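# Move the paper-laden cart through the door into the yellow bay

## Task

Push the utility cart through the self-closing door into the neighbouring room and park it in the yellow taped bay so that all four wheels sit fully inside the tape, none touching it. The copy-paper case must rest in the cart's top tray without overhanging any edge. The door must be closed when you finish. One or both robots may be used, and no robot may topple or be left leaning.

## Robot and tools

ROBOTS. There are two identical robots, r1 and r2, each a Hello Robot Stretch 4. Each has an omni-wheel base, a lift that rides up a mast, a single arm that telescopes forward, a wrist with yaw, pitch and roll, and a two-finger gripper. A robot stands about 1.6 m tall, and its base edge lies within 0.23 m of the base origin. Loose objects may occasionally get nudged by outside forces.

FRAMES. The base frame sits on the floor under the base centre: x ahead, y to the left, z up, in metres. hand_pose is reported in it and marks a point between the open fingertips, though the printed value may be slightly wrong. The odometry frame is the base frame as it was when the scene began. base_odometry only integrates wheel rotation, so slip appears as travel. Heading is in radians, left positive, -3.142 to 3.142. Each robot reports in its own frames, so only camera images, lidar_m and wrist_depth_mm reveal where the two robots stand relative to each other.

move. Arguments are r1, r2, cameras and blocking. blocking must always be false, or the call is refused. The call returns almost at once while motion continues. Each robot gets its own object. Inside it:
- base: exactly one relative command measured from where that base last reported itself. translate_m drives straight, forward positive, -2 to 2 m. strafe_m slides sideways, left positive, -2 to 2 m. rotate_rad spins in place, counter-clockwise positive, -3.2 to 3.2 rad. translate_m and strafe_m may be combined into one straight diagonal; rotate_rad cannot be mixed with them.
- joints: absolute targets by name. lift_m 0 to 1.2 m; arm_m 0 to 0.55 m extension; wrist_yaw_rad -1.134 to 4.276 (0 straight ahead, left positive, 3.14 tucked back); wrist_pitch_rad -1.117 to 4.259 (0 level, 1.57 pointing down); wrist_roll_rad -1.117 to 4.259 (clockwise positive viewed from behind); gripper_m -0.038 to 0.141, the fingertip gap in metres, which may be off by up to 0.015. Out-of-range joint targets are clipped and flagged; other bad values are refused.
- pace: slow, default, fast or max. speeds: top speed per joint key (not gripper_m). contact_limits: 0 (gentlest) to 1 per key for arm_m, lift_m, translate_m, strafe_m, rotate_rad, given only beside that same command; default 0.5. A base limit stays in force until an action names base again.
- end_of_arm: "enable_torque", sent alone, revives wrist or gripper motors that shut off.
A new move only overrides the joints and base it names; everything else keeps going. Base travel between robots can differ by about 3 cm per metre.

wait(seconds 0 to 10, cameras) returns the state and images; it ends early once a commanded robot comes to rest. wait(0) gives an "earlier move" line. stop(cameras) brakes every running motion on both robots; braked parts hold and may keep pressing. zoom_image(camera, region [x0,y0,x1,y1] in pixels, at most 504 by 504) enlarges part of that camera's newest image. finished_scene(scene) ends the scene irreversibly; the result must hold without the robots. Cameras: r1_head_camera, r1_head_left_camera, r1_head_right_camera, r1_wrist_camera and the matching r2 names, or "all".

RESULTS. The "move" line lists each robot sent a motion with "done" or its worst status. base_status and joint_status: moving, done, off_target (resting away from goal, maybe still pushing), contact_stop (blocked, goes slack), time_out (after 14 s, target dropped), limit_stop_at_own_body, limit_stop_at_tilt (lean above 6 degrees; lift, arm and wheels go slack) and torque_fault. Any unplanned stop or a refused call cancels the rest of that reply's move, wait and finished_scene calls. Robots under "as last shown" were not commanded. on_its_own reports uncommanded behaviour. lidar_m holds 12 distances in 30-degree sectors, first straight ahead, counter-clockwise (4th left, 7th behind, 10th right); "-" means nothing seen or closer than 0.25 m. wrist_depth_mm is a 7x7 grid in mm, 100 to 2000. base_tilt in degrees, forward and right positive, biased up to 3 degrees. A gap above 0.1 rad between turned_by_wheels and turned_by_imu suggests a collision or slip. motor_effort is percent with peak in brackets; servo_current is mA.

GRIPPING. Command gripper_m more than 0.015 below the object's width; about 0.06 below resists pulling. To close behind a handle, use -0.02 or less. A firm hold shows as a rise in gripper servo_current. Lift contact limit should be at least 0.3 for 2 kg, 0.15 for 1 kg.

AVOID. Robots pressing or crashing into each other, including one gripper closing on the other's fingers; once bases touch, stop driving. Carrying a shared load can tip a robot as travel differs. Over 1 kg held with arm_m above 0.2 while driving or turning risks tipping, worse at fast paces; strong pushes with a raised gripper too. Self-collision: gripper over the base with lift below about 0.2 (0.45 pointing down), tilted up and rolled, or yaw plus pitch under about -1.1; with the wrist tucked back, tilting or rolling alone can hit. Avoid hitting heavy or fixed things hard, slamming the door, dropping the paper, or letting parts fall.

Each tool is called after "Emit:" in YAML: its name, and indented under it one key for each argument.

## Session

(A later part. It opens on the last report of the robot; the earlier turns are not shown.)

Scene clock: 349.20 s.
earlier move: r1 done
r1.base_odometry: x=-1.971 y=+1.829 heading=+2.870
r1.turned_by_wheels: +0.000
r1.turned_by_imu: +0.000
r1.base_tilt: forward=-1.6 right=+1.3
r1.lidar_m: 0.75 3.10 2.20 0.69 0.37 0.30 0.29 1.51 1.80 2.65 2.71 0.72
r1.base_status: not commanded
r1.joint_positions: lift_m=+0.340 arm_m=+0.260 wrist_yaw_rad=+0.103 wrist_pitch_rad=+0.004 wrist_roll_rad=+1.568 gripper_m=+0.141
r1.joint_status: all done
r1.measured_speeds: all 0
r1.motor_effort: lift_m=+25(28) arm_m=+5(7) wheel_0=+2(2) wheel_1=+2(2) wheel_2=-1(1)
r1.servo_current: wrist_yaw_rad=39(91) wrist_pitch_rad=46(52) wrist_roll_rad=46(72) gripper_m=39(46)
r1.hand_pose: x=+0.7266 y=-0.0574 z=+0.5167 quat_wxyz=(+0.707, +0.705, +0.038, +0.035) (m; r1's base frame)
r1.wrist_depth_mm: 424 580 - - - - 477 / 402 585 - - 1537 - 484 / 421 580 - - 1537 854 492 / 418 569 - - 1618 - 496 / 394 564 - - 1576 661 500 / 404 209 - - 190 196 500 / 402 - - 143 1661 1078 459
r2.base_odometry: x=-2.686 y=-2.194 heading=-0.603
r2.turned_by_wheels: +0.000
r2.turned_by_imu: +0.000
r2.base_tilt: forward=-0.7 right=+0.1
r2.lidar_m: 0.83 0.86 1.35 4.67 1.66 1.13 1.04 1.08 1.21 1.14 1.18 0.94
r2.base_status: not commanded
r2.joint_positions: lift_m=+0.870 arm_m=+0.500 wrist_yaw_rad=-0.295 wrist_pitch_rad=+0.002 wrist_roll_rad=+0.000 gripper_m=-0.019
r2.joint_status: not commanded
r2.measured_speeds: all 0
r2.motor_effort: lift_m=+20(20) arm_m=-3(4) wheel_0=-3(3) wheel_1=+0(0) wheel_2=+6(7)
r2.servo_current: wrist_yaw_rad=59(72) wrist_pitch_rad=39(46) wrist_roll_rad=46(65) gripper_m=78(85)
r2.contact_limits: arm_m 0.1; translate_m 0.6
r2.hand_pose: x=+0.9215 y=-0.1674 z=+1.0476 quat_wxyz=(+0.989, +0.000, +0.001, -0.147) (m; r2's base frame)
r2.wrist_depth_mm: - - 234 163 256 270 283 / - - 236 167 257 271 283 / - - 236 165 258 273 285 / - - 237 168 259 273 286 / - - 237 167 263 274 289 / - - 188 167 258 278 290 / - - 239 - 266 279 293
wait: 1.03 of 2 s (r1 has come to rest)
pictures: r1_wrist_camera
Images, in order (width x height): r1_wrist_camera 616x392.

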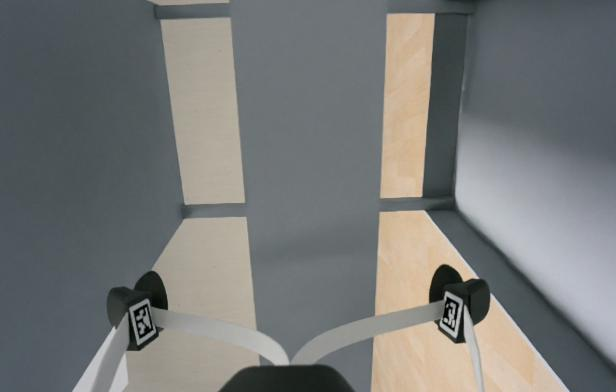

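Emit:
move:
  blocking: false
  r1: {"joints":{"arm_m":0.335},"contact_limits":{"arm_m":0.1},"pace":"slow"}
  cameras: []

Emit:
wait:
  seconds: 2
  cameras: ["r1_wrist_camera"]

Emit:
move:
  blocking: false
  r1: {"joints":{"gripper_m":0.02}}
  cameras: []

Emit:
wait:
  seconds: 2
  cameras: ["r1_wrist_camera","r1_head_camera","r1_head_left_camera","r1_head_right_camera"]

Scene clock: 359.00 s.
move: r1 moving
r1.base_odometry: x=-1.971 y=+1.829 heading=+2.870
r1.turned_by_wheels: +0.000
r1.turned_by_imu: +0.000
r1.base_tilt: forward=-1.5 right=+1.2
r1.lidar_m: 0.74 3.12 2.20 0.68 0.35 0.30 0.30 1.54 1.83 2.64 2.72 0.75
r1.base_status: not commanded
r1.joint_positions: lift_m=+0.340 arm_m=+0.273 wrist_yaw_rad=+0.103 wrist_pitch_rad=+0.004 wrist_roll_rad=+1.568 gripper_m=+0.141
r1.joint_status: arm_m moving
r1.measured_speeds: translate_m=+0.000 strafe_m=+0.000 rotate_rad=+0.000 lift_m=+0.000 arm_m=+0.049 wrist_yaw_rad=+0.000 wrist_pitch_rad=+0.000 wrist_roll_rad=+0.000
r1.motor_effort: lift_m=+25(25) arm_m=+5(7) wheel_0=+1(2) wheel_1=+2(2) wheel_2=-1(1)
r1.servo_current: wrist_yaw_rad=52(65) wrist_pitch_rad=39(46) wrist_roll_rad=33(59) gripper_m=46(46)
r1.contact_limits: arm_m 0.1
r1.hand_pose: x=+0.7393 y=-0.0574 z=+0.5167 quat_wxyz=(+0.707, +0.705, +0.038, +0.035) (m; r1's base frame)
r1.wrist_depth_mm: 421 585 - - - 768 480 / 399 574 - - 1537 778 488 / 421 580 - - 1576 - 492 / 415 580 - - - - 496 / 394 564 - - 1618 661 496 / 407 210 - - 191 197 496 / 384 - - 142 1661 1078 459
r2: as last shown
r2.turned_by_imu: +0.001
r2.base_tilt: forward=-0.6 right=+0.1
r2.lidar_m: 0.84 0.84 1.37 4.65 1.67 1.12 1.06 1.10 1.24 1.14 1.17 0.98
r2.motor_effort: lift_m=+20(20) arm_m=-4(4) wheel_0=-3(3) wheel_1=+0(0) wheel_2=+7(7)
r2.servo_current: wrist_yaw_rad=59(59) wrist_pitch_rad=46(46) wrist_roll_rad=46(52) gripper_m=78(85)
r2.contact_limits: arm_m 0.1; translate_m 0.6
r2.wrist_depth_mm: - - 234 163 256 270 282 / - - 236 166 259 271 283 / - - 236 165 258 272 285 / - - 236 169 260 274 286 / - - 238 167 263 274 287 / - - 189 167 258 278 289 / - - 239 - 267 281 293
pictures: none
No camera images: "cameras" was empty.

Scene clock: 360.50 s.
earlier move: r1 done
r1.base_odometry: x=-1.971 y=+1.829 heading=+2.870
r1.turned_by_wheels: +0.000
r1.turned_by_imu: +0.000
r1.base_tilt: forward=-1.6 right=+1.3
r1.lidar_m: 0.72 3.10 2.20 0.70 0.38 0.28 0.30 1.52 1.84 2.63 2.73 0.75
r1.base_status: not commanded
r1.joint_positions: lift_m=+0.340 arm_m=+0.335 wrist_yaw_rad=+0.103 wrist_pitch_rad=+0.004 wrist_roll_rad=+1.568 gripper_m=+0.141
r1.joint_status: all done
r1.measured_speeds: all 0
r1.motor_effort: lift_m=+25(25) arm_m=+5(9) wheel_0=+1(2) wheel_1=+2(2) wheel_2=-1(1)
r1.servo_current: wrist_yaw_rad=52(72) wrist_pitch_rad=52(52) wrist_roll_rad=59(65) gripper_m=46(46)
r1.contact_limits: arm_m 0.1
r1.hand_pose: x=+0.8016 y=-0.0574 z=+0.5167 quat_wxyz=(+0.707, +0.705, +0.038, +0.035) (m; r1's base frame)
r1.wrist_depth_mm: 421 634 - - - - 480 / 399 621 - - - 723 484 / 418 574 - - - - 492 / 421 574 - - - - 496 / 394 554 - - - 634 496 / 410 209 183 - 182 196 488 / 387 - - 142 - 1060 452
r2.base_odometry: x=-2.686 y=-2.194 heading=-0.603
r2.turned_by_wheels: +0.000
r2.turned_by_imu: +0.000
r2.base_tilt: forward=-0.6 right=+0.1
r2.lidar_m: 0.83 0.86 1.35 4.65 1.67 1.13 1.07 1.07 1.22 1.15 1.17 0.98
r2.base_status: not commanded
r2.joint_positions: lift_m=+0.870 arm_m=+0.500 wrist_yaw_rad=-0.295 wrist_pitch_rad=+0.002 wrist_roll_rad=+0.000 gripper_m=-0.019
r2.joint_status: not commanded
r2.measured_speeds: all 0
r2.motor_effort: lift_m=+20(20) arm_m=-4(4) wheel_0=-2(3) wheel_1=+1(1) wheel_2=+6(7)
r2.servo_current: wrist_yaw_rad=52(59) wrist_pitch_rad=46(46) wrist_roll_rad=46(59) gripper_m=78(85)
r2.contact_limits: arm_m 0.1; translate_m 0.6
r2.hand_pose: x=+0.9215 y=-0.1674 z=+1.0476 quat_wxyz=(+0.989, +0.000, +0.001, -0.147) (m; r2's base frame)
r2.wrist_depth_mm: - - 234 163 256 270 282 / - - 235 167 258 271 283 / - - 236 165 259 273 286 / - - 237 168 260 274 285 / - - 238 167 263 274 289 / - - 189 168 259 279 290 / - - 239 - 266 282 293
wait: 1.50 of 2 s (r1 has come to rest)
pictures: r1_wrist_camera
Images, in order (width x height): r1_wrist_camera 616x392.

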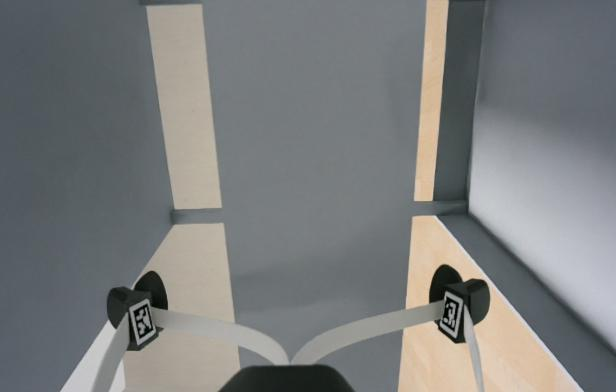

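Scene clock: 361.00 s.
move: r1 moving
r1.base_odometry: x=-1.971 y=+1.829 heading=+2.870
r1.turned_by_wheels: +0.000
r1.turned_by_imu: +0.000
r1.base_tilt: forward=-1.5 right=+1.3
r1.lidar_m: 0.74 3.11 2.21 0.70 0.36 0.30 0.28 1.52 1.82 2.64 2.70 0.73
r1.base_status: not commanded
r1.joint_positions: lift_m=+0.340 arm_m=+0.335 wrist_yaw_rad=+0.103 wrist_pitch_rad=+0.004 wrist_roll_rad=+1.568 gripper_m=+0.130
r1.joint_status: gripper_m moving
r1.measured_speeds: all 0
r1.motor_effort: lift_m=+25(25) arm_m=+5(5) wheel_0=+1(2) wheel_1=+2(2) wheel_2=-1(1)
r1.servo_current: wrist_yaw_rad=46(65) wrist_pitch_rad=39(52) wrist_roll_rad=46(59) gripper_m=91(91)
r1.contact_limits: arm_m 0.1
r1.hand_pose: x=+0.8016 y=-0.0574 z=+0.5167 quat_wxyz=(+0.707, +0.705, +0.038, +0.035) (m; r1's base frame)
r1.wrist_depth_mm: 421 627 - - - - 480 / 402 621 - - - 732 480 / 418 580 - - - - 492 / 418 569 - - - - 500 / 394 569 - - - 661 496 / 407 211 184 - 183 200 496 / 384 - - 141 - 1060 452
r2: as last shown
r2.base_tilt: forward=-0.7 right=+0.1
r2.lidar_m: 0.85 0.87 1.37 4.65 1.66 1.14 1.04 1.09 1.22 1.14 1.15 0.98
r2.motor_effort: lift_m=+20(20) arm_m=-4(4) wheel_0=-3(3) wheel_1=+0(0) wheel_2=+6(7)
r2.servo_current: wrist_yaw_rad=52(59) wrist_pitch_rad=39(46) wrist_roll_rad=39(52) gripper_m=78(85)
r2.contact_limits: arm_m 0.1; translate_m 0.6
r2.wrist_depth_mm: - - 235 163 257 270 281 / - - 235 167 258 271 283 / - - 236 165 259 273 285 / - - 238 168 259 274 285 / - - 239 167 263 277 289 / - - 187 167 258 281 290 / - - 240 - 267 279 293
pictures: none
No camera images: "cameras" was empty.

Scene clock: 362.67 s.
earlier move: r1 done
r1.base_odometry: x=-1.971 y=+1.829 heading=+2.870
r1.turned_by_wheels: +0.000
r1.turned_by_imu: +0.000
r1.base_tilt: forward=-1.6 right=+1.3
r1.lidar_m: 0.73 3.09 2.18 0.67 0.36 0.31 0.28 1.53 1.82 2.62 2.69 0.74
r1.base_status: not commanded
r1.joint_positions: lift_m=+0.340 arm_m=+0.335 wrist_yaw_rad=+0.103 wrist_pitch_rad=+0.012 wrist_roll_rad=+1.568 gripper_m=+0.021
r1.joint_status: all done
r1.measured_speeds: all 0
r1.motor_effort: lift_m=+25(25) arm_m=-4(5) wheel_0=+1(2) wheel_1=+2(2) wheel_2=+0(1)
r1.servo_current: wrist_yaw_rad=59(65) wrist_pitch_rad=72(78) wrist_roll_rad=39(59) gripper_m=91(234)
r1.contact_limits: arm_m 0.1
r1.hand_pose: x=+0.8017 y=-0.0574 z=+0.5143 quat_wxyz=(+0.707, +0.705, +0.040, +0.032) (m; r1's base frame)
r1.wrist_depth_mm: 455 683 - - - 715 473 / 452 691 - - - - 477 / 452 683 - - - 778 488 / 424 627 - - - 809 484 / 439 668 - - - 640 492 / 436 - 188 - 185 521 477 / 413 176 - - 174 1008 436
r2.base_odometry: x=-2.686 y=-2.194 heading=-0.603
r2.turned_by_wheels: +0.000
r2.turned_by_imu: +0.000
r2.base_tilt: forward=-0.6 right=+0.0
r2.lidar_m: 0.84 0.87 1.35 4.66 1.68 1.14 1.05 1.09 1.23 1.13 1.18 0.98
r2.base_status: not commanded
r2.joint_positions: lift_m=+0.870 arm_m=+0.500 wrist_yaw_rad=-0.295 wrist_pitch_rad=+0.002 wrist_roll_rad=+0.000 gripper_m=-0.019
r2.joint_status: not commanded
r2.measured_speeds: all 0
r2.motor_effort: lift_m=+20(20) arm_m=-4(4) wheel_0=-3(3) wheel_1=+0(1) wheel_2=+6(7)
r2.servo_current: wrist_yaw_rad=59(59) wrist_pitch_rad=39(46) wrist_roll_rad=52(59) gripper_m=78(91)
r2.contact_limits: arm_m 0.1; translate_m 0.6
r2.hand_pose: x=+0.9215 y=-0.1674 z=+1.0476 quat_wxyz=(+0.989, +0.000, +0.001, -0.147) (m; r2's base frame)
r2.wrist_depth_mm: - - 234 163 256 270 283 / - - 235 166 258 271 285 / - - 236 165 259 273 286 / - - 238 169 260 274 285 / - - 239 167 263 276 287 / - - 187 167 258 278 291 / - - 240 - 267 279 293
wait: 1.67 of 2 s (r1 has come to rest)
pictures: r1_head_camera, r1_head_left_camera, r1_head_right_camera, r1_wrist_camera
Images, in order (width x height): r1_head_camera 420x560, r1_head_left_camera 420x672, r1_head_right_camera 420x672, r1_wrist_camera 616x392.

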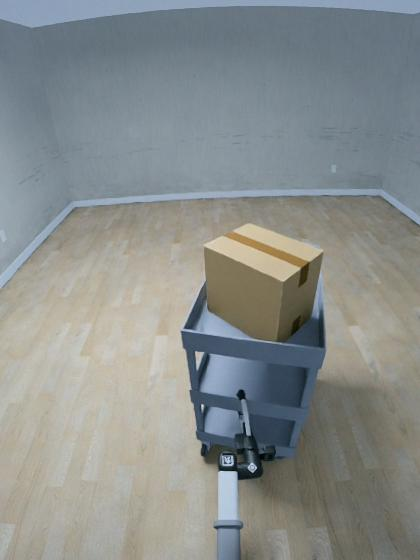

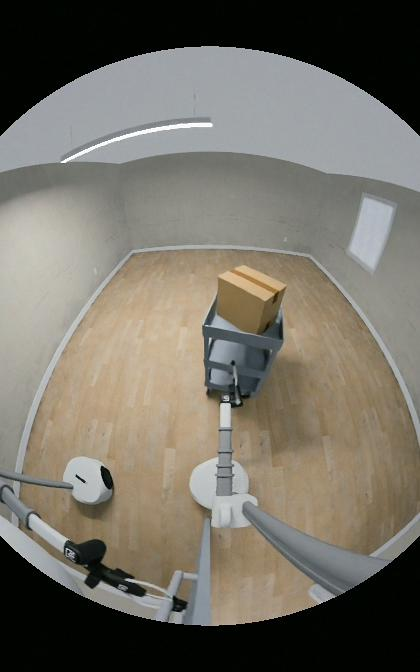

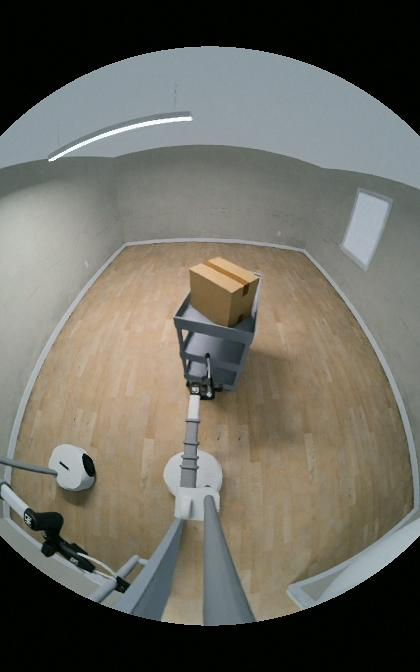

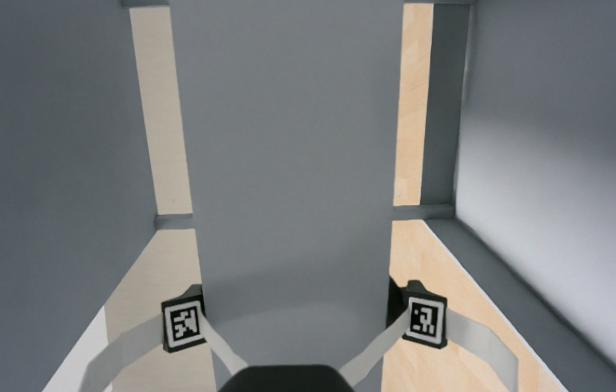

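Emit:
zoom_image:
  camera: "r1_head_camera"
  region: [160, 210, 350, 480]

Scaled by 1.867 from the camera's 420x560 image, which has a finer 600x800 frame.

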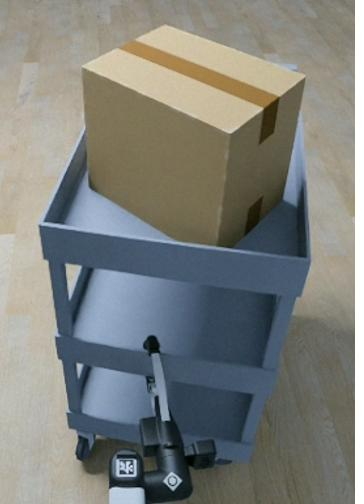

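Emit:
move:
  blocking: false
  r1: {"base":{"translate_m":-0.08,"strafe_m":-0.3},"pace":"slow"}
  cameras: []

Emit:
wait:
  seconds: 5
  cameras: ["r1_head_camera","r1_head_right_camera","r1_wrist_camera"]

Scene clock: 374.37 s.
move: r1 moving
r1.base_odometry: x=-1.964 y=+1.840 heading=+2.871
r1.turned_by_wheels: +0.001
r1.turned_by_imu: +0.000
r1.base_tilt: forward=-1.6 right=+1.3
r1.lidar_m: 0.74 3.13 2.21 0.70 0.38 0.29 0.31 1.51 1.81 2.64 2.70 0.74
r1.base_status: translate_m moving; strafe_m moving
r1.joint_positions: lift_m=+0.340 arm_m=+0.335 wrist_yaw_rad=+0.103 wrist_pitch_rad=+0.012 wrist_roll_rad=+1.568 gripper_m=+0.021
r1.joint_status: not commanded
r1.measured_speeds: translate_m=-0.014 strafe_m=-0.048 rotate_rad=+0.003 lift_m=+0.000 arm_m=+0.000 wrist_yaw_rad=+0.000 wrist_pitch_rad=+0.000 wrist_roll_rad=+0.000
r1.motor_effort: lift_m=+25(25) arm_m=-4(4) wheel_0=+11(11) wheel_1=-4(6) wheel_2=+6(7)
r1.servo_current: wrist_yaw_rad=46(59) wrist_pitch_rad=65(72) wrist_roll_rad=59(65) gripper_m=91(98)
r1.contact_limits: arm_m 0.1
r1.hand_pose: x=+0.8017 y=-0.0574 z=+0.5143 quat_wxyz=(+0.707, +0.705, +0.040, +0.032) (m; r1's base frame)
r1.wrist_depth_mm: 455 683 - - - - 473 / 452 691 - - - - 477 / 452 683 - - - 778 484 / 424 621 - - - 809 488 / 442 615 - - - 640 492 / 436 - 186 - 186 521 477 / 410 175 - - 175 1025 439
r2: as last shown
r2.turned_by_imu: +0.002
r2.base_tilt: forward=-0.7 right=+0.1
r2.lidar_m: 0.84 0.87 1.36 4.66 1.69 1.14 1.03 1.09 1.23 1.13 1.17 0.98
r2.motor_effort: lift_m=+20(20) arm_m=-4(4) wheel_0=-2(3) wheel_1=+0(0) wheel_2=+7(7)
r2.servo_current: wrist_yaw_rad=46(59) wrist_pitch_rad=33(46) wrist_roll_rad=52(52) gripper_m=91(91)
r2.contact_limits: arm_m 0.1; translate_m 0.6
r2.wrist_depth_mm: - - 233 163 256 268 282 / - - 236 166 257 270 283 / - - 236 164 259 273 285 / - - 237 169 260 274 286 / - - 238 167 262 276 290 / - - 188 167 258 279 289 / - - 240 - 267 281 294
pictures: none
No camera images: "cameras" was empty.

Scene clock: 378.23 s.
earlier move: r1 done
r1.base_odometry: x=-1.814 y=+2.097 heading=+2.870
r1.turned_by_wheels: -0.001
r1.turned_by_imu: -0.001
r1.base_tilt: forward=-1.6 right=+1.3
r1.lidar_m: 0.71 3.55 2.52 0.61 0.39 0.52 - 1.30 1.67 2.34 2.40 0.82
r1.base_status: done
r1.joint_positions: lift_m=+0.340 arm_m=+0.335 wrist_yaw_rad=+0.103 wrist_pitch_rad=+0.012 wrist_roll_rad=+1.569 gripper_m=+0.021
r1.joint_status: not commanded
r1.measured_speeds: all 0
r1.motor_effort: lift_m=+25(25) arm_m=-3(4) wheel_0=+3(14) wheel_1=-2(7) wheel_2=+4(9)
r1.servo_current: wrist_yaw_rad=59(72) wrist_pitch_rad=72(72) wrist_roll_rad=46(65) gripper_m=85(98)
r1.contact_limits: arm_m 0.1
r1.hand_pose: x=+0.8017 y=-0.0574 z=+0.5143 quat_wxyz=(+0.707, +0.705, +0.040, +0.032) (m; r1's base frame)
r1.wrist_depth_mm: - - - - 1366 1008 - / 427 - - - 1397 1098 480 / 452 634 - - - - 488 / 424 615 - - - 809 492 / 442 609 - - 1499 809 492 / 433 564 186 - 183 - 477 / 430 153 - - 160 569 -
r2.base_odometry: x=-2.686 y=-2.194 heading=-0.603
r2.turned_by_wheels: +0.000
r2.turned_by_imu: +0.001
r2.base_tilt: forward=-0.7 right=+0.1
r2.lidar_m: 0.87 1.32 1.59 4.67 1.66 1.12 1.05 1.08 1.25 1.15 1.16 0.96
r2.base_status: not commanded
r2.joint_positions: lift_m=+0.870 arm_m=+0.500 wrist_yaw_rad=-0.295 wrist_pitch_rad=+0.002 wrist_roll_rad=+0.000 gripper_m=-0.019
r2.joint_status: not commanded
r2.measured_speeds: all 0
r2.motor_effort: lift_m=+20(20) arm_m=-4(4) wheel_0=-2(3) wheel_1=+0(1) wheel_2=+6(7)
r2.servo_current: wrist_yaw_rad=46(65) wrist_pitch_rad=39(52) wrist_roll_rad=52(65) gripper_m=78(91)
r2.contact_limits: arm_m 0.1; translate_m 0.6
r2.hand_pose: x=+0.9215 y=-0.1674 z=+1.0476 quat_wxyz=(+0.989, +0.000, +0.001, -0.147) (m; r2's base frame)
r2.wrist_depth_mm: - 627 235 163 256 270 283 / - 640 236 167 258 270 282 / - 634 236 165 259 272 286 / - 640 237 169 259 274 286 / - 647 239 167 263 276 289 / - 654 187 167 259 279 290 / - 640 239 - 267 282 293
wait: 3.87 of 5 s (r1 has come to rest)
pictures: r1_head_camera, r1_head_right_camera, r1_wrist_camera
Images, in order (width x height): r1_head_camera 420x560, r1_head_right_camera 420x672, r1_wrist_camera 616x392.

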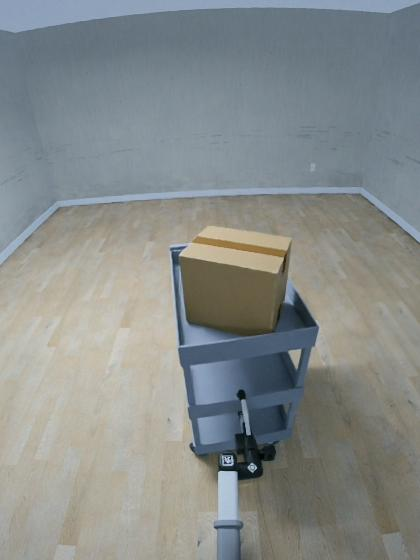

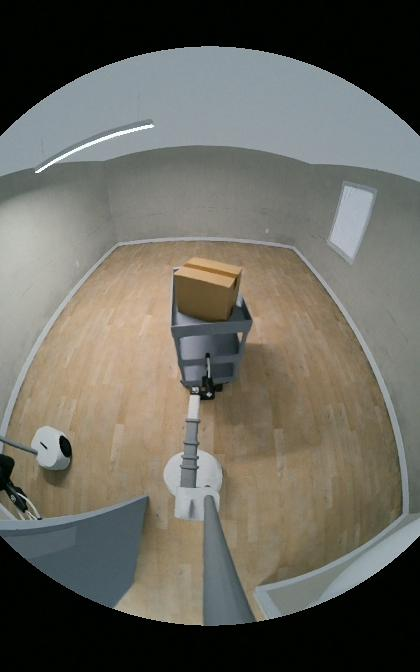

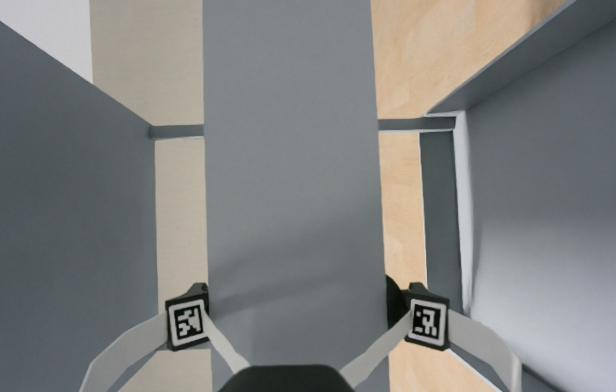

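Emit:
move:
  blocking: false
  r1: {"base":{"translate_m":-0.7,"strafe_m":-0.1},"pace":"slow"}
  cameras: []

Emit:
wait:
  seconds: 10
  cameras: ["r1_head_camera","r1_head_right_camera","r1_head_left_camera"]

Scene clock: 383.93 s.
move: r1 moving
r1.base_odometry: x=-1.801 y=+2.095 heading=+2.870
r1.turned_by_wheels: +0.000
r1.turned_by_imu: -0.001
r1.base_tilt: forward=-1.5 right=+1.3
r1.lidar_m: 0.71 3.53 2.51 0.61 0.40 0.49 - 1.27 1.65 2.33 2.41 0.84
r1.base_status: translate_m moving; strafe_m moving
r1.joint_positions: lift_m=+0.340 arm_m=+0.335 wrist_yaw_rad=+0.103 wrist_pitch_rad=+0.012 wrist_roll_rad=+1.569 gripper_m=+0.021
r1.joint_status: not commanded
r1.measured_speeds: translate_m=-0.050 strafe_m=-0.007 rotate_rad=-0.003 lift_m=+0.000 arm_m=+0.000 wrist_yaw_rad=+0.000 wrist_pitch_rad=+0.000 wrist_roll_rad=+0.000
r1.motor_effort: lift_m=+25(25) arm_m=-3(4) wheel_0=-7(7) wheel_1=-5(8) wheel_2=+10(11)
r1.servo_current: wrist_yaw_rad=52(65) wrist_pitch_rad=65(78) wrist_roll_rad=59(65) gripper_m=85(98)
r1.contact_limits: arm_m 0.1
r1.hand_pose: x=+0.8017 y=-0.0574 z=+0.5143 quat_wxyz=(+0.707, +0.705, +0.040, +0.032) (m; r1's base frame)
r1.wrist_depth_mm: - - - - 1366 1025 - / 427 - - - 1397 1098 477 / 449 627 - - - - 488 / 424 621 - - - 820 488 / 439 615 - - 1430 798 496 / 433 564 185 - 187 165 473 / 424 153 - - 162 569 -
r2: as last shown
r2.lidar_m: 0.86 1.34 1.57 4.65 1.67 1.14 1.04 1.09 1.24 1.15 1.20 0.94
r2.motor_effort: lift_m=+20(20) arm_m=-4(4) wheel_0=-3(3) wheel_1=+0(0) wheel_2=+6(7)
r2.servo_current: wrist_yaw_rad=52(59) wrist_pitch_rad=39(46) wrist_roll_rad=39(52) gripper_m=78(85)
r2.contact_limits: arm_m 0.1; translate_m 0.6
r2.wrist_depth_mm: - 634 234 163 256 268 281 / - 634 236 167 256 271 285 / - 634 236 165 257 273 285 / - 647 238 168 260 273 286 / - 647 237 167 264 277 287 / - 647 187 167 259 279 290 / - 647 240 - 266 281 291
pictures: none
No camera images: "cameras" was empty.

Scene clock: 391.77 s.
earlier move: r1 done
r1.base_odometry: x=-1.113 y=+2.005 heading=+2.870
r1.turned_by_wheels: -0.001
r1.turned_by_imu: -0.004
r1.base_tilt: forward=-1.6 right=+1.3
r1.lidar_m: 0.72 0.61 0.46 0.45 0.51 0.75 3.52 0.65 0.72 1.78 2.32 0.72
r1.base_status: done
r1.joint_positions: lift_m=+0.340 arm_m=+0.335 wrist_yaw_rad=+0.100 wrist_pitch_rad=+0.012 wrist_roll_rad=+1.569 gripper_m=+0.021
r1.joint_status: not commanded
r1.measured_speeds: all 0
r1.motor_effort: lift_m=+25(25) arm_m=-4(4) wheel_0=-6(12) wheel_1=-5(10) wheel_2=+1(11)
r1.servo_current: wrist_yaw_rad=39(72) wrist_pitch_rad=72(78) wrist_roll_rad=52(72) gripper_m=85(98)
r1.contact_limits: arm_m 0.1
r1.hand_pose: x=+0.8015 y=-0.0583 z=+0.5143 quat_wxyz=(+0.707, +0.705, +0.039, +0.031) (m; r1's base frame)
r1.wrist_depth_mm: 439 661 - - - - 484 / 439 654 - - - - 492 / 442 609 - - - - 496 / 445 615 - - - - 496 / 433 - - - - 654 473 / 410 - 186 - 192 484 477 / 439 151 - - 147 1008 -
r2.base_odometry: x=-2.686 y=-2.194 heading=-0.603
r2.turned_by_wheels: +0.000
r2.turned_by_imu: +0.001
r2.base_tilt: forward=-0.6 right=+0.1
r2.lidar_m: 0.86 1.37 4.88 4.64 1.63 1.14 1.06 1.10 1.21 1.10 1.19 0.96
r2.base_status: not commanded
r2.joint_positions: lift_m=+0.870 arm_m=+0.500 wrist_yaw_rad=-0.295 wrist_pitch_rad=+0.002 wrist_roll_rad=+0.000 gripper_m=-0.019
r2.joint_status: not commanded
r2.measured_speeds: all 0
r2.motor_effort: lift_m=+20(20) arm_m=-4(4) wheel_0=-2(3) wheel_1=+0(1) wheel_2=+6(7)
r2.servo_current: wrist_yaw_rad=59(65) wrist_pitch_rad=33(52) wrist_roll_rad=39(59) gripper_m=78(91)
r2.contact_limits: arm_m 0.1; translate_m 0.6
r2.hand_pose: x=+0.9215 y=-0.1674 z=+1.0476 quat_wxyz=(+0.989, +0.000, +0.001, -0.147) (m; r2's base frame)
r2.wrist_depth_mm: - - 234 163 256 270 281 / - - 236 167 258 271 283 / - - 236 165 259 272 283 / - - 237 168 260 274 285 / 768 - 239 167 264 274 289 / 759 - 188 168 258 279 289 / - 917 240 - 266 281 293
wait: 7.83 of 10 s (r1 has come to rest)
pictures: r1_head_camera, r1_head_left_camera, r1_head_right_camera
Images, in order (width x height): r1_head_camera 420x560, r1_head_left_camera 420x672, r1_head_right_camera 420x672.

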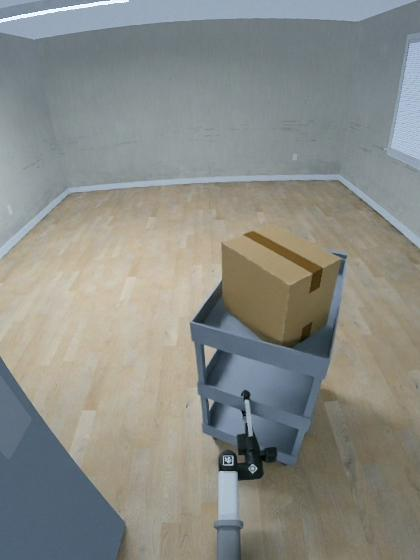

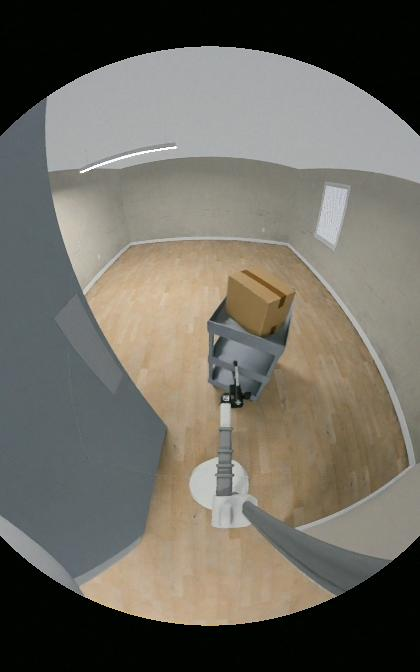

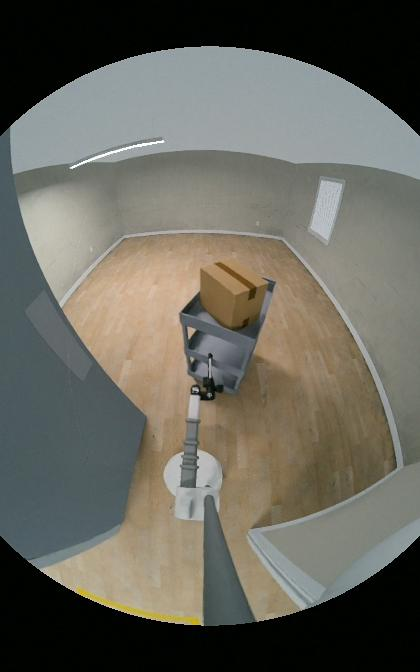

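Emit:
move:
  blocking: false
  r1: {"base":{"translate_m":-0.03,"strafe_m":-0.16},"pace":"slow"}
  cameras: []

Emit:
wait:
  seconds: 4
  cameras: []

Emit:
move:
  blocking: false
  r1: {"base":{"translate_m":-0.4,"strafe_m":0.08},"pace":"slow"}
  cameras: []

Emit:
wait:
  seconds: 8
  cameras: ["r1_head_camera","r1_head_right_camera","r1_head_left_camera"]

Scene clock: 401.77 s.
move: r1 moving
r1.base_odometry: x=-1.107 y=+2.017 heading=+2.870
r1.turned_by_wheels: +0.000
r1.turned_by_imu: +0.000
r1.base_tilt: forward=-1.5 right=+1.2
r1.lidar_m: 0.72 3.69 0.49 0.45 0.51 0.79 3.53 0.63 0.72 1.76 2.33 0.68
r1.base_status: translate_m moving; strafe_m moving
r1.joint_positions: lift_m=+0.340 arm_m=+0.335 wrist_yaw_rad=+0.100 wrist_pitch_rad=+0.012 wrist_roll_rad=+1.569 gripper_m=+0.021
r1.joint_status: not commanded
r1.measured_speeds: translate_m=-0.009 strafe_m=-0.050 rotate_rad=+0.000 lift_m=+0.000 arm_m=+0.000 wrist_yaw_rad=+0.000 wrist_pitch_rad=+0.000 wrist_roll_rad=+0.000
r1.motor_effort: lift_m=+25(25) arm_m=-4(4) wheel_0=+6(6) wheel_1=-4(9) wheel_2=+5(5)
r1.servo_current: wrist_yaw_rad=59(59) wrist_pitch_rad=72(72) wrist_roll_rad=52(59) gripper_m=85(91)
r1.contact_limits: arm_m 0.1
r1.hand_pose: x=+0.8015 y=-0.0583 z=+0.5143 quat_wxyz=(+0.707, +0.705, +0.039, +0.031) (m; r1's base frame)
r1.wrist_depth_mm: 439 668 - - - - 484 / 442 615 - - - - 492 / 442 615 - - - - 496 / 439 609 - - - - 496 / 433 - - - - 640 473 / 413 - 186 - 191 477 477 / 407 159 - - 146 1008 430
r2: as last shown
r2.lidar_m: 0.90 1.37 4.84 4.65 1.69 1.12 1.04 1.08 1.23 1.11 1.17 0.97
r2.motor_effort: lift_m=+20(20) arm_m=-4(4) wheel_0=-2(3) wheel_1=+0(0) wheel_2=+6(6)
r2.servo_current: wrist_yaw_rad=59(59) wrist_pitch_rad=39(46) wrist_roll_rad=33(59) gripper_m=78(85)
r2.contact_limits: arm_m 0.1; translate_m 0.6
r2.wrist_depth_mm: - - 235 163 256 268 282 / - - 235 167 258 271 285 / - - 236 165 260 273 285 / - - 237 168 259 274 286 / 759 - 239 167 263 276 289 / 750 - 188 167 258 278 290 / - 917 239 - 267 282 291
pictures: none
No camera images: "cameras" was empty.

Scene clock: 404.13 s.
earlier move: r1 done
r1.base_odometry: x=-1.041 y=+2.151 heading=+2.870
r1.turned_by_wheels: +0.000
r1.turned_by_imu: +0.000
r1.base_tilt: forward=-1.6 right=+1.3
r1.lidar_m: 0.72 3.91 0.63 0.61 0.68 3.60 3.47 0.53 0.68 1.68 2.17 0.74
r1.base_status: done
r1.joint_positions: lift_m=+0.340 arm_m=+0.335 wrist_yaw_rad=+0.103 wrist_pitch_rad=+0.012 wrist_roll_rad=+1.569 gripper_m=+0.021
r1.joint_status: not commanded
r1.measured_speeds: all 0
r1.motor_effort: lift_m=+25(25) arm_m=+3(4) wheel_0=+6(17) wheel_1=+0(9) wheel_2=+3(8)
r1.servo_current: wrist_yaw_rad=59(72) wrist_pitch_rad=65(72) wrist_roll_rad=59(59) gripper_m=78(91)
r1.contact_limits: arm_m 0.1
r1.hand_pose: x=+0.8017 y=-0.0572 z=+0.5143 quat_wxyz=(+0.707, +0.705, +0.041, +0.032) (m; r1's base frame)
r1.wrist_depth_mm: 449 683 - - - - 473 / 445 676 - - - 732 484 / 449 621 - - - - 484 / 442 621 - - - 798 492 / 439 609 - - - 661 477 / 413 - 186 - 192 530 477 / 404 152 - - 157 946 459
r2.base_odometry: x=-2.686 y=-2.194 heading=-0.603
r2.turned_by_wheels: +0.000
r2.turned_by_imu: +0.000
r2.base_tilt: forward=-0.6 right=+0.1
r2.lidar_m: 0.88 1.52 4.88 4.65 1.66 1.11 1.04 1.08 1.23 1.13 1.19 0.97
r2.base_status: not commanded
r2.joint_positions: lift_m=+0.870 arm_m=+0.500 wrist_yaw_rad=-0.295 wrist_pitch_rad=+0.002 wrist_roll_rad=+0.000 gripper_m=-0.019
r2.joint_status: not commanded
r2.measured_speeds: all 0
r2.motor_effort: lift_m=+20(20) arm_m=-4(4) wheel_0=-3(3) wheel_1=+0(1) wheel_2=+6(7)
r2.servo_current: wrist_yaw_rad=52(65) wrist_pitch_rad=39(46) wrist_roll_rad=39(59) gripper_m=85(85)
r2.contact_limits: arm_m 0.1; translate_m 0.6
r2.hand_pose: x=+0.9215 y=-0.1674 z=+1.0476 quat_wxyz=(+0.989, +0.000, +0.001, -0.147) (m; r2's base frame)
r2.wrist_depth_mm: - - 234 163 256 268 282 / - - 236 167 257 271 282 / - - 237 165 259 272 286 / - - 238 169 260 276 285 / 854 - 239 167 263 276 289 / 831 - 187 167 258 278 290 / - 1042 239 - 266 282 293
wait: 2.37 of 4 s (r1 has come to rest)
pictures: none
No camera images: "cameras" was empty.

Scene clock: 404.63 s.
move: r1 moving
r1.base_odometry: x=-1.030 y=+2.145 heading=+2.870
r1.turned_by_wheels: +0.000
r1.turned_by_imu: +0.000
r1.base_tilt: forward=-1.6 right=+1.3
r1.lidar_m: 0.75 3.90 0.62 0.62 0.66 3.57 3.46 0.51 0.65 1.63 2.18 0.74
r1.base_status: translate_m moving; strafe_m moving
r1.joint_positions: lift_m=+0.340 arm_m=+0.335 wrist_yaw_rad=+0.103 wrist_pitch_rad=+0.012 wrist_roll_rad=+1.569 gripper_m=+0.021
r1.joint_status: not commanded
r1.measured_speeds: translate_m=-0.049 strafe_m=+0.010 rotate_rad=+0.001 lift_m=+0.000 arm_m=+0.000 wrist_yaw_rad=-0.001 wrist_pitch_rad=+0.000 wrist_roll_rad=+0.000
r1.motor_effort: lift_m=+25(25) arm_m=-4(4) wheel_0=-6(9) wheel_1=-6(6) wheel_2=+9(9)
r1.servo_current: wrist_yaw_rad=39(65) wrist_pitch_rad=65(65) wrist_roll_rad=59(59) gripper_m=78(85)
r1.contact_limits: arm_m 0.1
r1.hand_pose: x=+0.8017 y=-0.0574 z=+0.5143 quat_wxyz=(+0.707, +0.705, +0.041, +0.032) (m; r1's base frame)
r1.wrist_depth_mm: 455 634 - - - - 473 / 449 676 - - - 723 484 / 445 621 - - - - 488 / 439 615 - - - 820 496 / 436 609 - - - 676 473 / 410 - 187 - 193 539 473 / 404 151 - - 157 1025 455
r2: as last shown
r2.base_tilt: forward=-0.7 right=+0.1
r2.lidar_m: 0.89 1.52 4.86 4.66 1.68 1.15 1.06 1.08 1.22 1.14 1.17 0.98
r2.motor_effort: lift_m=+20(20) arm_m=-4(4) wheel_0=-3(3) wheel_1=+0(0) wheel_2=+6(6)
r2.servo_current: wrist_yaw_rad=59(65) wrist_pitch_rad=39(46) wrist_roll_rad=39(52) gripper_m=78(85)
r2.contact_limits: arm_m 0.1; translate_m 0.6
r2.wrist_depth_mm: - - 233 163 256 270 281 / - - 235 167 258 272 283 / - - 236 165 259 273 285 / - - 238 168 262 276 286 / 842 - 238 167 263 274 287 / 809 - 188 167 258 278 291 / - 1078 239 - 267 282 293
pictures: none
No camera images: "cameras" was empty.

Scene clock: 409.47 s.
earlier move: r1 done
r1.base_odometry: x=-0.677 y=+1.966 heading=+2.869
r1.turned_by_wheels: -0.001
r1.turned_by_imu: -0.003
r1.base_tilt: forward=-1.6 right=+1.3
r1.lidar_m: 0.72 0.78 0.60 0.56 0.65 3.19 3.06 3.14 0.35 0.34 2.27 0.71
r1.base_status: done
r1.joint_positions: lift_m=+0.340 arm_m=+0.335 wrist_yaw_rad=+0.098 wrist_pitch_rad=+0.012 wrist_roll_rad=+1.569 gripper_m=+0.021
r1.joint_status: not commanded
r1.measured_speeds: all 0
r1.motor_effort: lift_m=+25(25) arm_m=-4(4) wheel_0=-7(14) wheel_1=-3(8) wheel_2=-1(9)
r1.servo_current: wrist_yaw_rad=52(72) wrist_pitch_rad=72(78) wrist_roll_rad=52(72) gripper_m=78(91)
r1.contact_limits: arm_m 0.1
r1.hand_pose: x=+0.8015 y=-0.0588 z=+0.5143 quat_wxyz=(+0.707, +0.705, +0.039, +0.030) (m; r1's base frame)
r1.wrist_depth_mm: 442 661 - - - - 484 / 445 676 - - - 741 484 / 445 615 - - - - 488 / 442 621 - - - - 496 / 442 - - - - 654 473 / 415 - 186 - 191 484 473 / 407 158 - - 157 991 430
r2.base_odometry: x=-2.686 y=-2.194 heading=-0.603
r2.turned_by_wheels: +0.000
r2.turned_by_imu: +0.001
r2.base_tilt: forward=-0.7 right=+0.1
r2.lidar_m: 0.88 1.69 4.88 4.67 1.66 1.13 1.04 1.10 1.23 1.14 1.15 0.97
r2.base_status: not commanded
r2.joint_positions: lift_m=+0.870 arm_m=+0.500 wrist_yaw_rad=-0.295 wrist_pitch_rad=+0.002 wrist_roll_rad=+0.000 gripper_m=-0.019
r2.joint_status: not commanded
r2.measured_speeds: all 0
r2.motor_effort: lift_m=+20(20) arm_m=-4(4) wheel_0=-2(3) wheel_1=+0(1) wheel_2=+6(7)
r2.servo_current: wrist_yaw_rad=52(65) wrist_pitch_rad=39(46) wrist_roll_rad=59(59) gripper_m=91(91)
r2.contact_limits: arm_m 0.1; translate_m 0.6
r2.hand_pose: x=+0.9215 y=-0.1674 z=+1.0476 quat_wxyz=(+0.989, +0.000, +0.001, -0.147) (m; r2's base frame)
r2.wrist_depth_mm: - - 233 163 255 270 282 / - - 235 167 258 271 283 / - - 236 164 257 272 285 / - 891 237 168 260 276 286 / - 768 238 167 263 276 287 / - 768 188 168 259 279 290 / - 137 240 - 268 282 293
wait: 4.83 of 8 s (r1 has come to rest)
pictures: r1_head_camera, r1_head_left_camera, r1_head_right_camera
Images, in order (width x height): r1_head_camera 420x560, r1_head_left_camera 420x672, r1_head_right_camera 420x672.

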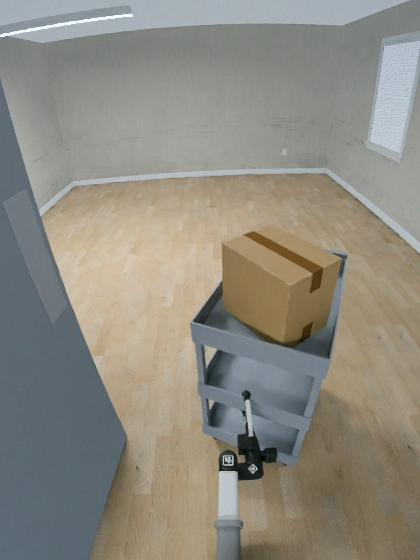

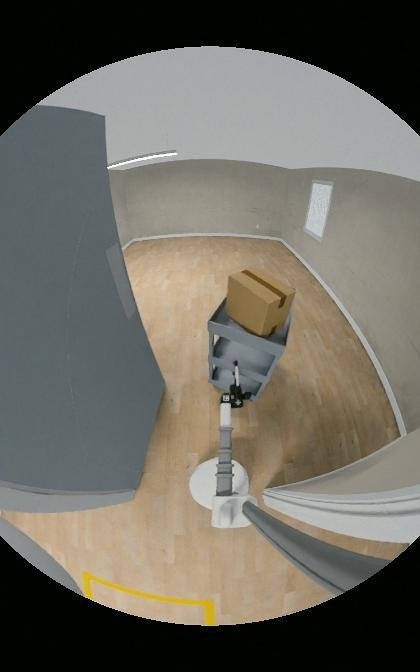

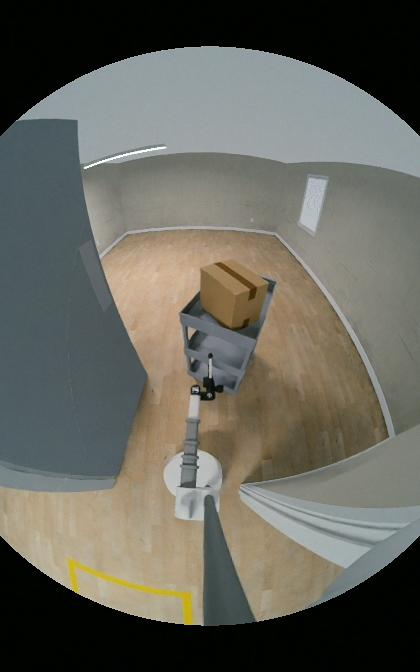

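Emit:
move:
  blocking: false
  r1: {"base":{"translate_m":-0.25,"strafe_m":0.0},"joints":{"wrist_yaw_rad":0.45},"speeds":{"wrist_yaw_rad":0.2},"pace":"slow"}
  cameras: []

Emit:
wait:
  seconds: 5
  cameras: ["r1_head_camera","r1_head_right_camera","r1_wrist_camera"]

Scene clock: 419.40 s.
move: r1 moving
r1.base_odometry: x=-0.665 y=+1.963 heading=+2.868
r1.turned_by_wheels: -0.002
r1.turned_by_imu: -0.003
r1.base_tilt: forward=-1.6 right=+1.3
r1.lidar_m: 0.72 0.77 0.58 0.57 0.65 3.17 3.03 3.10 0.33 0.33 2.26 0.71
r1.base_status: translate_m moving; strafe_m moving
r1.joint_positions: lift_m=+0.340 arm_m=+0.335 wrist_yaw_rad=+0.167 wrist_pitch_rad=+0.012 wrist_roll_rad=+1.569 gripper_m=+0.021
r1.joint_status: wrist_yaw_rad moving
r1.measured_speeds: translate_m=-0.049 strafe_m=+0.000 rotate_rad=+0.002 lift_m=+0.000 arm_m=+0.000 wrist_yaw_rad=+0.219 wrist_pitch_rad=+0.000 wrist_roll_rad=+0.000
r1.motor_effort: lift_m=+25(25) arm_m=-4(4) wheel_0=-13(15) wheel_1=-8(10) wheel_2=+2(3)
r1.servo_current: wrist_yaw_rad=143(176) wrist_pitch_rad=65(72) wrist_roll_rad=39(65) gripper_m=78(85)
r1.contact_limits: arm_m 0.1
r1.hand_pose: x=+0.8048 y=-0.0384 z=+0.5143 quat_wxyz=(+0.706, +0.704, +0.063, +0.055) (m; r1's base frame)
r1.wrist_depth_mm: 439 621 - - - - 484 / 442 615 - - - - 488 / 442 615 - - - - 488 / 442 615 - - - 661 492 / 436 - - - - 1008 500 / 407 - 185 - 191 477 462 / - 158 - - 146 991 421
r2: as last shown
r2.base_tilt: forward=-0.6 right=+0.1
r2.lidar_m: 0.88 1.67 4.87 4.67 1.68 1.14 1.05 1.09 1.24 1.15 1.14 0.95
r2.motor_effort: lift_m=+20(20) arm_m=-4(4) wheel_0=-3(3) wheel_1=+0(0) wheel_2=+6(6)
r2.servo_current: wrist_yaw_rad=46(59) wrist_pitch_rad=39(46) wrist_roll_rad=46(52) gripper_m=85(91)
r2.contact_limits: arm_m 0.1; translate_m 0.6
r2.wrist_depth_mm: - - 235 163 256 268 282 / - - 235 167 257 271 282 / - - 236 165 259 272 285 / - 917 237 169 260 274 286 / - 759 238 167 264 276 287 / - 750 189 167 257 279 291 / - 138 240 - 267 279 293
pictures: none
No camera images: "cameras" was empty.

Scene clock: 422.67 s.
earlier move: r1 done
r1.base_odometry: x=-0.437 y=+1.899 heading=+2.869
r1.turned_by_wheels: +0.002
r1.turned_by_imu: +0.001
r1.base_tilt: forward=-1.5 right=+1.3
r1.lidar_m: 0.66 0.80 0.62 0.59 2.59 2.94 2.79 2.87 2.35 0.33 0.33 0.70
r1.base_status: done
r1.joint_positions: lift_m=+0.340 arm_m=+0.335 wrist_yaw_rad=+0.447 wrist_pitch_rad=+0.012 wrist_roll_rad=+1.569 gripper_m=+0.021
r1.joint_status: all done
r1.measured_speeds: all 0
r1.motor_effort: lift_m=+25(25) arm_m=-4(4) wheel_0=-2(15) wheel_1=-3(10) wheel_2=+4(8)
r1.servo_current: wrist_yaw_rad=65(176) wrist_pitch_rad=65(78) wrist_roll_rad=46(78) gripper_m=78(85)
r1.contact_limits: arm_m 0.1
r1.hand_pose: x=+0.8037 y=+0.0459 z=+0.5143 quat_wxyz=(+0.691, +0.688, +0.161, +0.153) (m; r1's base frame)
r1.wrist_depth_mm: - - - - - - - / - - - - - - - / 415 - - - - - - / 413 - - - - - - / 410 - 107 109 110 - 449 / - - 181 - 181 842 418 / - 151 - - 166 171 -
r2.base_odometry: x=-2.686 y=-2.194 heading=-0.603
r2.turned_by_wheels: +0.000
r2.turned_by_imu: +0.000
r2.base_tilt: forward=-0.6 right=+0.0
r2.lidar_m: 0.84 3.77 4.88 4.67 1.68 1.15 1.06 1.10 1.21 1.13 1.18 0.96
r2.base_status: not commanded
r2.joint_positions: lift_m=+0.870 arm_m=+0.500 wrist_yaw_rad=-0.295 wrist_pitch_rad=+0.002 wrist_roll_rad=+0.000 gripper_m=-0.019
r2.joint_status: not commanded
r2.measured_speeds: all 0
r2.motor_effort: lift_m=+20(20) arm_m=-4(4) wheel_0=-2(3) wheel_1=+0(0) wheel_2=+6(7)
r2.servo_current: wrist_yaw_rad=46(65) wrist_pitch_rad=39(46) wrist_roll_rad=59(65) gripper_m=78(91)
r2.contact_limits: arm_m 0.1; translate_m 0.6
r2.hand_pose: x=+0.9215 y=-0.1674 z=+1.0476 quat_wxyz=(+0.989, +0.000, +0.001, -0.147) (m; r2's base frame)
r2.wrist_depth_mm: - - 234 163 257 270 282 / - - 236 166 257 271 283 / - - 236 165 259 273 286 / - - 237 168 259 276 285 / - - 238 167 264 276 290 / - 831 188 168 259 279 289 / - 145 240 - 267 279 294
wait: 3.27 of 5 s (r1 has come to rest)
pictures: r1_head_camera, r1_head_right_camera, r1_wrist_camera
Images, in order (width x height): r1_head_camera 420x560, r1_head_right_camera 420x672, r1_wrist_camera 616x392.

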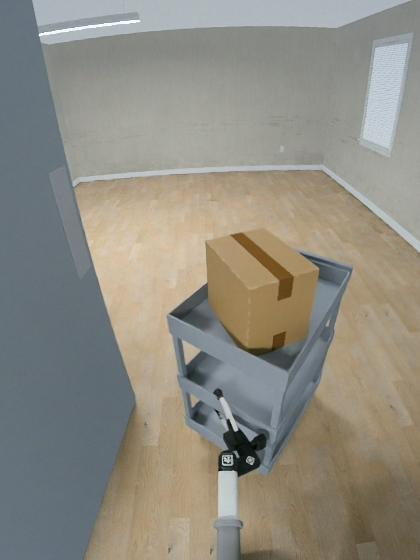

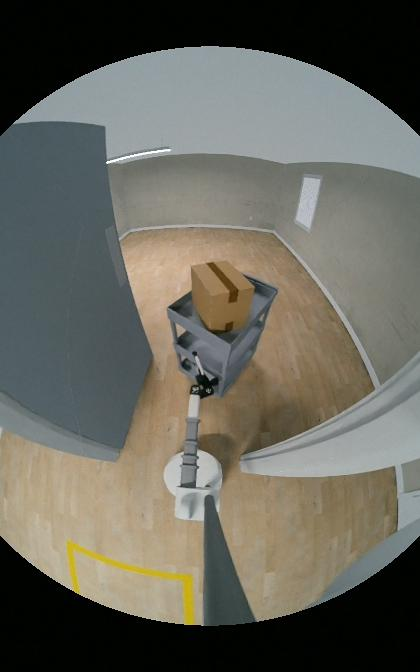

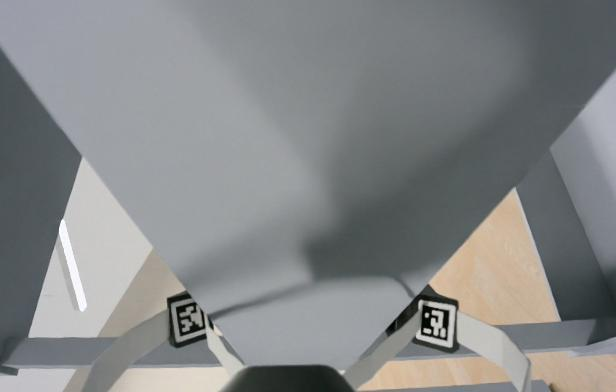

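Emit:
move:
  blocking: false
  r1: {"base":{"translate_m":-0.4,"strafe_m":0.0},"pace":"slow"}
  cameras: []

Emit:
wait:
  seconds: 6
  cameras: ["r1_head_camera","r1_head_right_camera","r1_head_left_camera"]

Scene clock: 433.90 s.
move: r1 moving
r1.base_odometry: x=-0.425 y=+1.896 heading=+2.869
r1.turned_by_wheels: +0.000
r1.turned_by_imu: -0.001
r1.base_tilt: forward=-1.6 right=+1.2
r1.lidar_m: 0.64 0.79 0.62 0.62 2.59 2.91 2.79 2.87 2.36 0.32 0.34 0.67
r1.base_status: translate_m moving; strafe_m moving
r1.joint_positions: lift_m=+0.340 arm_m=+0.335 wrist_yaw_rad=+0.447 wrist_pitch_rad=+0.012 wrist_roll_rad=+1.569 gripper_m=+0.021
r1.joint_status: not commanded
r1.measured_speeds: translate_m=-0.048 strafe_m=+0.000 rotate_rad=+0.000 lift_m=+0.000 arm_m=+0.000 wrist_yaw_rad=+0.000 wrist_pitch_rad=+0.000 wrist_roll_rad=+0.000
r1.motor_effort: lift_m=+25(25) arm_m=-4(4) wheel_0=-5(7) wheel_1=-3(6) wheel_2=+7(10)
r1.servo_current: wrist_yaw_rad=39(65) wrist_pitch_rad=65(72) wrist_roll_rad=46(59) gripper_m=85(85)
r1.contact_limits: arm_m 0.1
r1.hand_pose: x=+0.8037 y=+0.0459 z=+0.5143 quat_wxyz=(+0.691, +0.688, +0.161, +0.153) (m; r1's base frame)
r1.wrist_depth_mm: - - - - - - - / 397 - - - - - - / 415 - - - - - - / 418 - - - - - 466 / 410 - 110 112 - 891 449 / - - 181 - 182 842 418 / - 151 - - 153 171 -
r2: as last shown
r2.turned_by_imu: +0.002
r2.base_tilt: forward=-0.6 right=+0.1
r2.lidar_m: 0.86 3.77 4.88 4.66 1.64 1.13 1.06 1.09 1.26 1.14 1.18 0.97
r2.motor_effort: lift_m=+20(20) arm_m=-3(4) wheel_0=-2(3) wheel_1=+0(0) wheel_2=+7(7)
r2.servo_current: wrist_yaw_rad=39(59) wrist_pitch_rad=39(46) wrist_roll_rad=39(59) gripper_m=91(91)
r2.contact_limits: arm_m 0.1; translate_m 0.6
r2.wrist_depth_mm: - - 235 163 256 268 282 / - - 234 166 258 271 283 / - - 236 165 259 273 286 / - - 236 169 260 276 286 / - - 238 167 263 276 290 / - 831 189 167 258 279 290 / - 854 240 - 268 281 291
pictures: none
No camera images: "cameras" was empty.

Scene clock: 438.67 s.
earlier move: r1 done
r1.base_odometry: x=-0.052 y=+1.791 heading=+2.869
r1.turned_by_wheels: +0.000
r1.turned_by_imu: +0.000
r1.base_tilt: forward=-1.5 right=+1.3
r1.lidar_m: 0.65 0.82 0.73 1.44 2.58 2.50 2.38 2.48 2.36 1.97 0.61 0.55
r1.base_status: done
r1.joint_positions: lift_m=+0.340 arm_m=+0.335 wrist_yaw_rad=+0.447 wrist_pitch_rad=+0.012 wrist_roll_rad=+1.569 gripper_m=+0.021
r1.joint_status: not commanded
r1.measured_speeds: all 0
r1.motor_effort: lift_m=+25(25) arm_m=-4(4) wheel_0=-2(7) wheel_1=-2(7) wheel_2=+2(10)
r1.servo_current: wrist_yaw_rad=59(72) wrist_pitch_rad=65(78) wrist_roll_rad=59(72) gripper_m=85(91)
r1.contact_limits: arm_m 0.1
r1.hand_pose: x=+0.8037 y=+0.0459 z=+0.5143 quat_wxyz=(+0.691, +0.688, +0.161, +0.153) (m; r1's base frame)
r1.wrist_depth_mm: - - - - - - - / 415 - - - - - - / 442 - - - - - - / 418 - 105 107 - - 473 / 413 - 114 - - 891 449 / 410 991 181 - 181 842 424 / - 141 - - 144 146 -
r2.base_odometry: x=-2.686 y=-2.194 heading=-0.603
r2.turned_by_wheels: +0.000
r2.turned_by_imu: +0.001
r2.base_tilt: forward=-0.7 right=+0.1
r2.lidar_m: 0.87 3.76 4.89 4.65 1.64 1.12 1.07 1.07 1.23 1.13 1.19 0.97
r2.base_status: not commanded
r2.joint_positions: lift_m=+0.870 arm_m=+0.500 wrist_yaw_rad=-0.295 wrist_pitch_rad=+0.002 wrist_roll_rad=+0.000 gripper_m=-0.019
r2.joint_status: not commanded
r2.measured_speeds: all 0
r2.motor_effort: lift_m=+20(20) arm_m=-4(4) wheel_0=-2(3) wheel_1=+0(1) wheel_2=+6(7)
r2.servo_current: wrist_yaw_rad=46(65) wrist_pitch_rad=46(46) wrist_roll_rad=39(59) gripper_m=78(91)
r2.contact_limits: arm_m 0.1; translate_m 0.6
r2.hand_pose: x=+0.9215 y=-0.1674 z=+1.0476 quat_wxyz=(+0.989, +0.000, +0.001, -0.147) (m; r2's base frame)
r2.wrist_depth_mm: - - 233 163 256 270 282 / - - 236 167 258 272 283 / - - 236 165 259 273 285 / - - 237 168 259 274 287 / - - 239 167 264 276 289 / - - 188 167 258 279 289 / - - 239 - 267 281 294
wait: 4.77 of 6 s (r1 has come to rest)
pictures: r1_head_camera, r1_head_left_camera, r1_head_right_camera
Images, in order (width x height): r1_head_camera 420x560, r1_head_left_camera 420x672, r1_head_right_camera 420x672.

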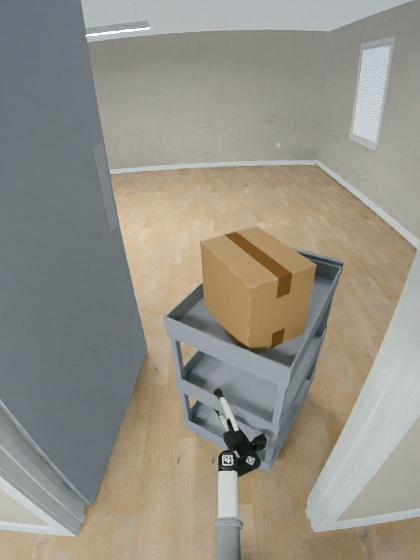

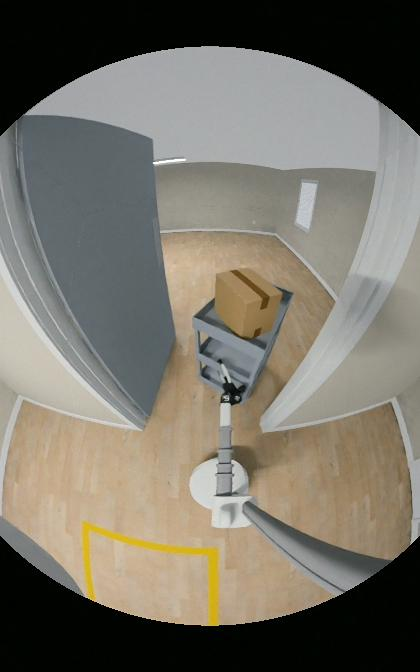

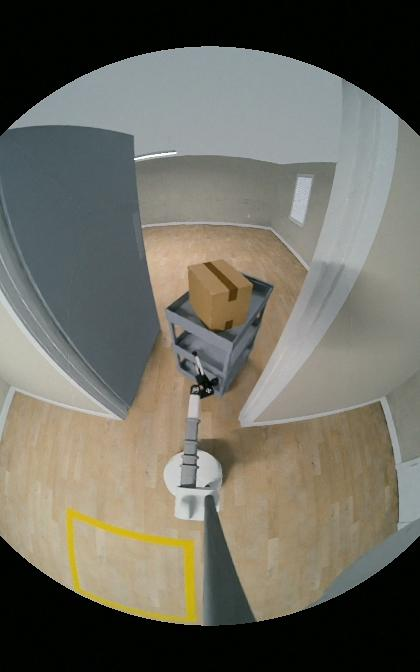

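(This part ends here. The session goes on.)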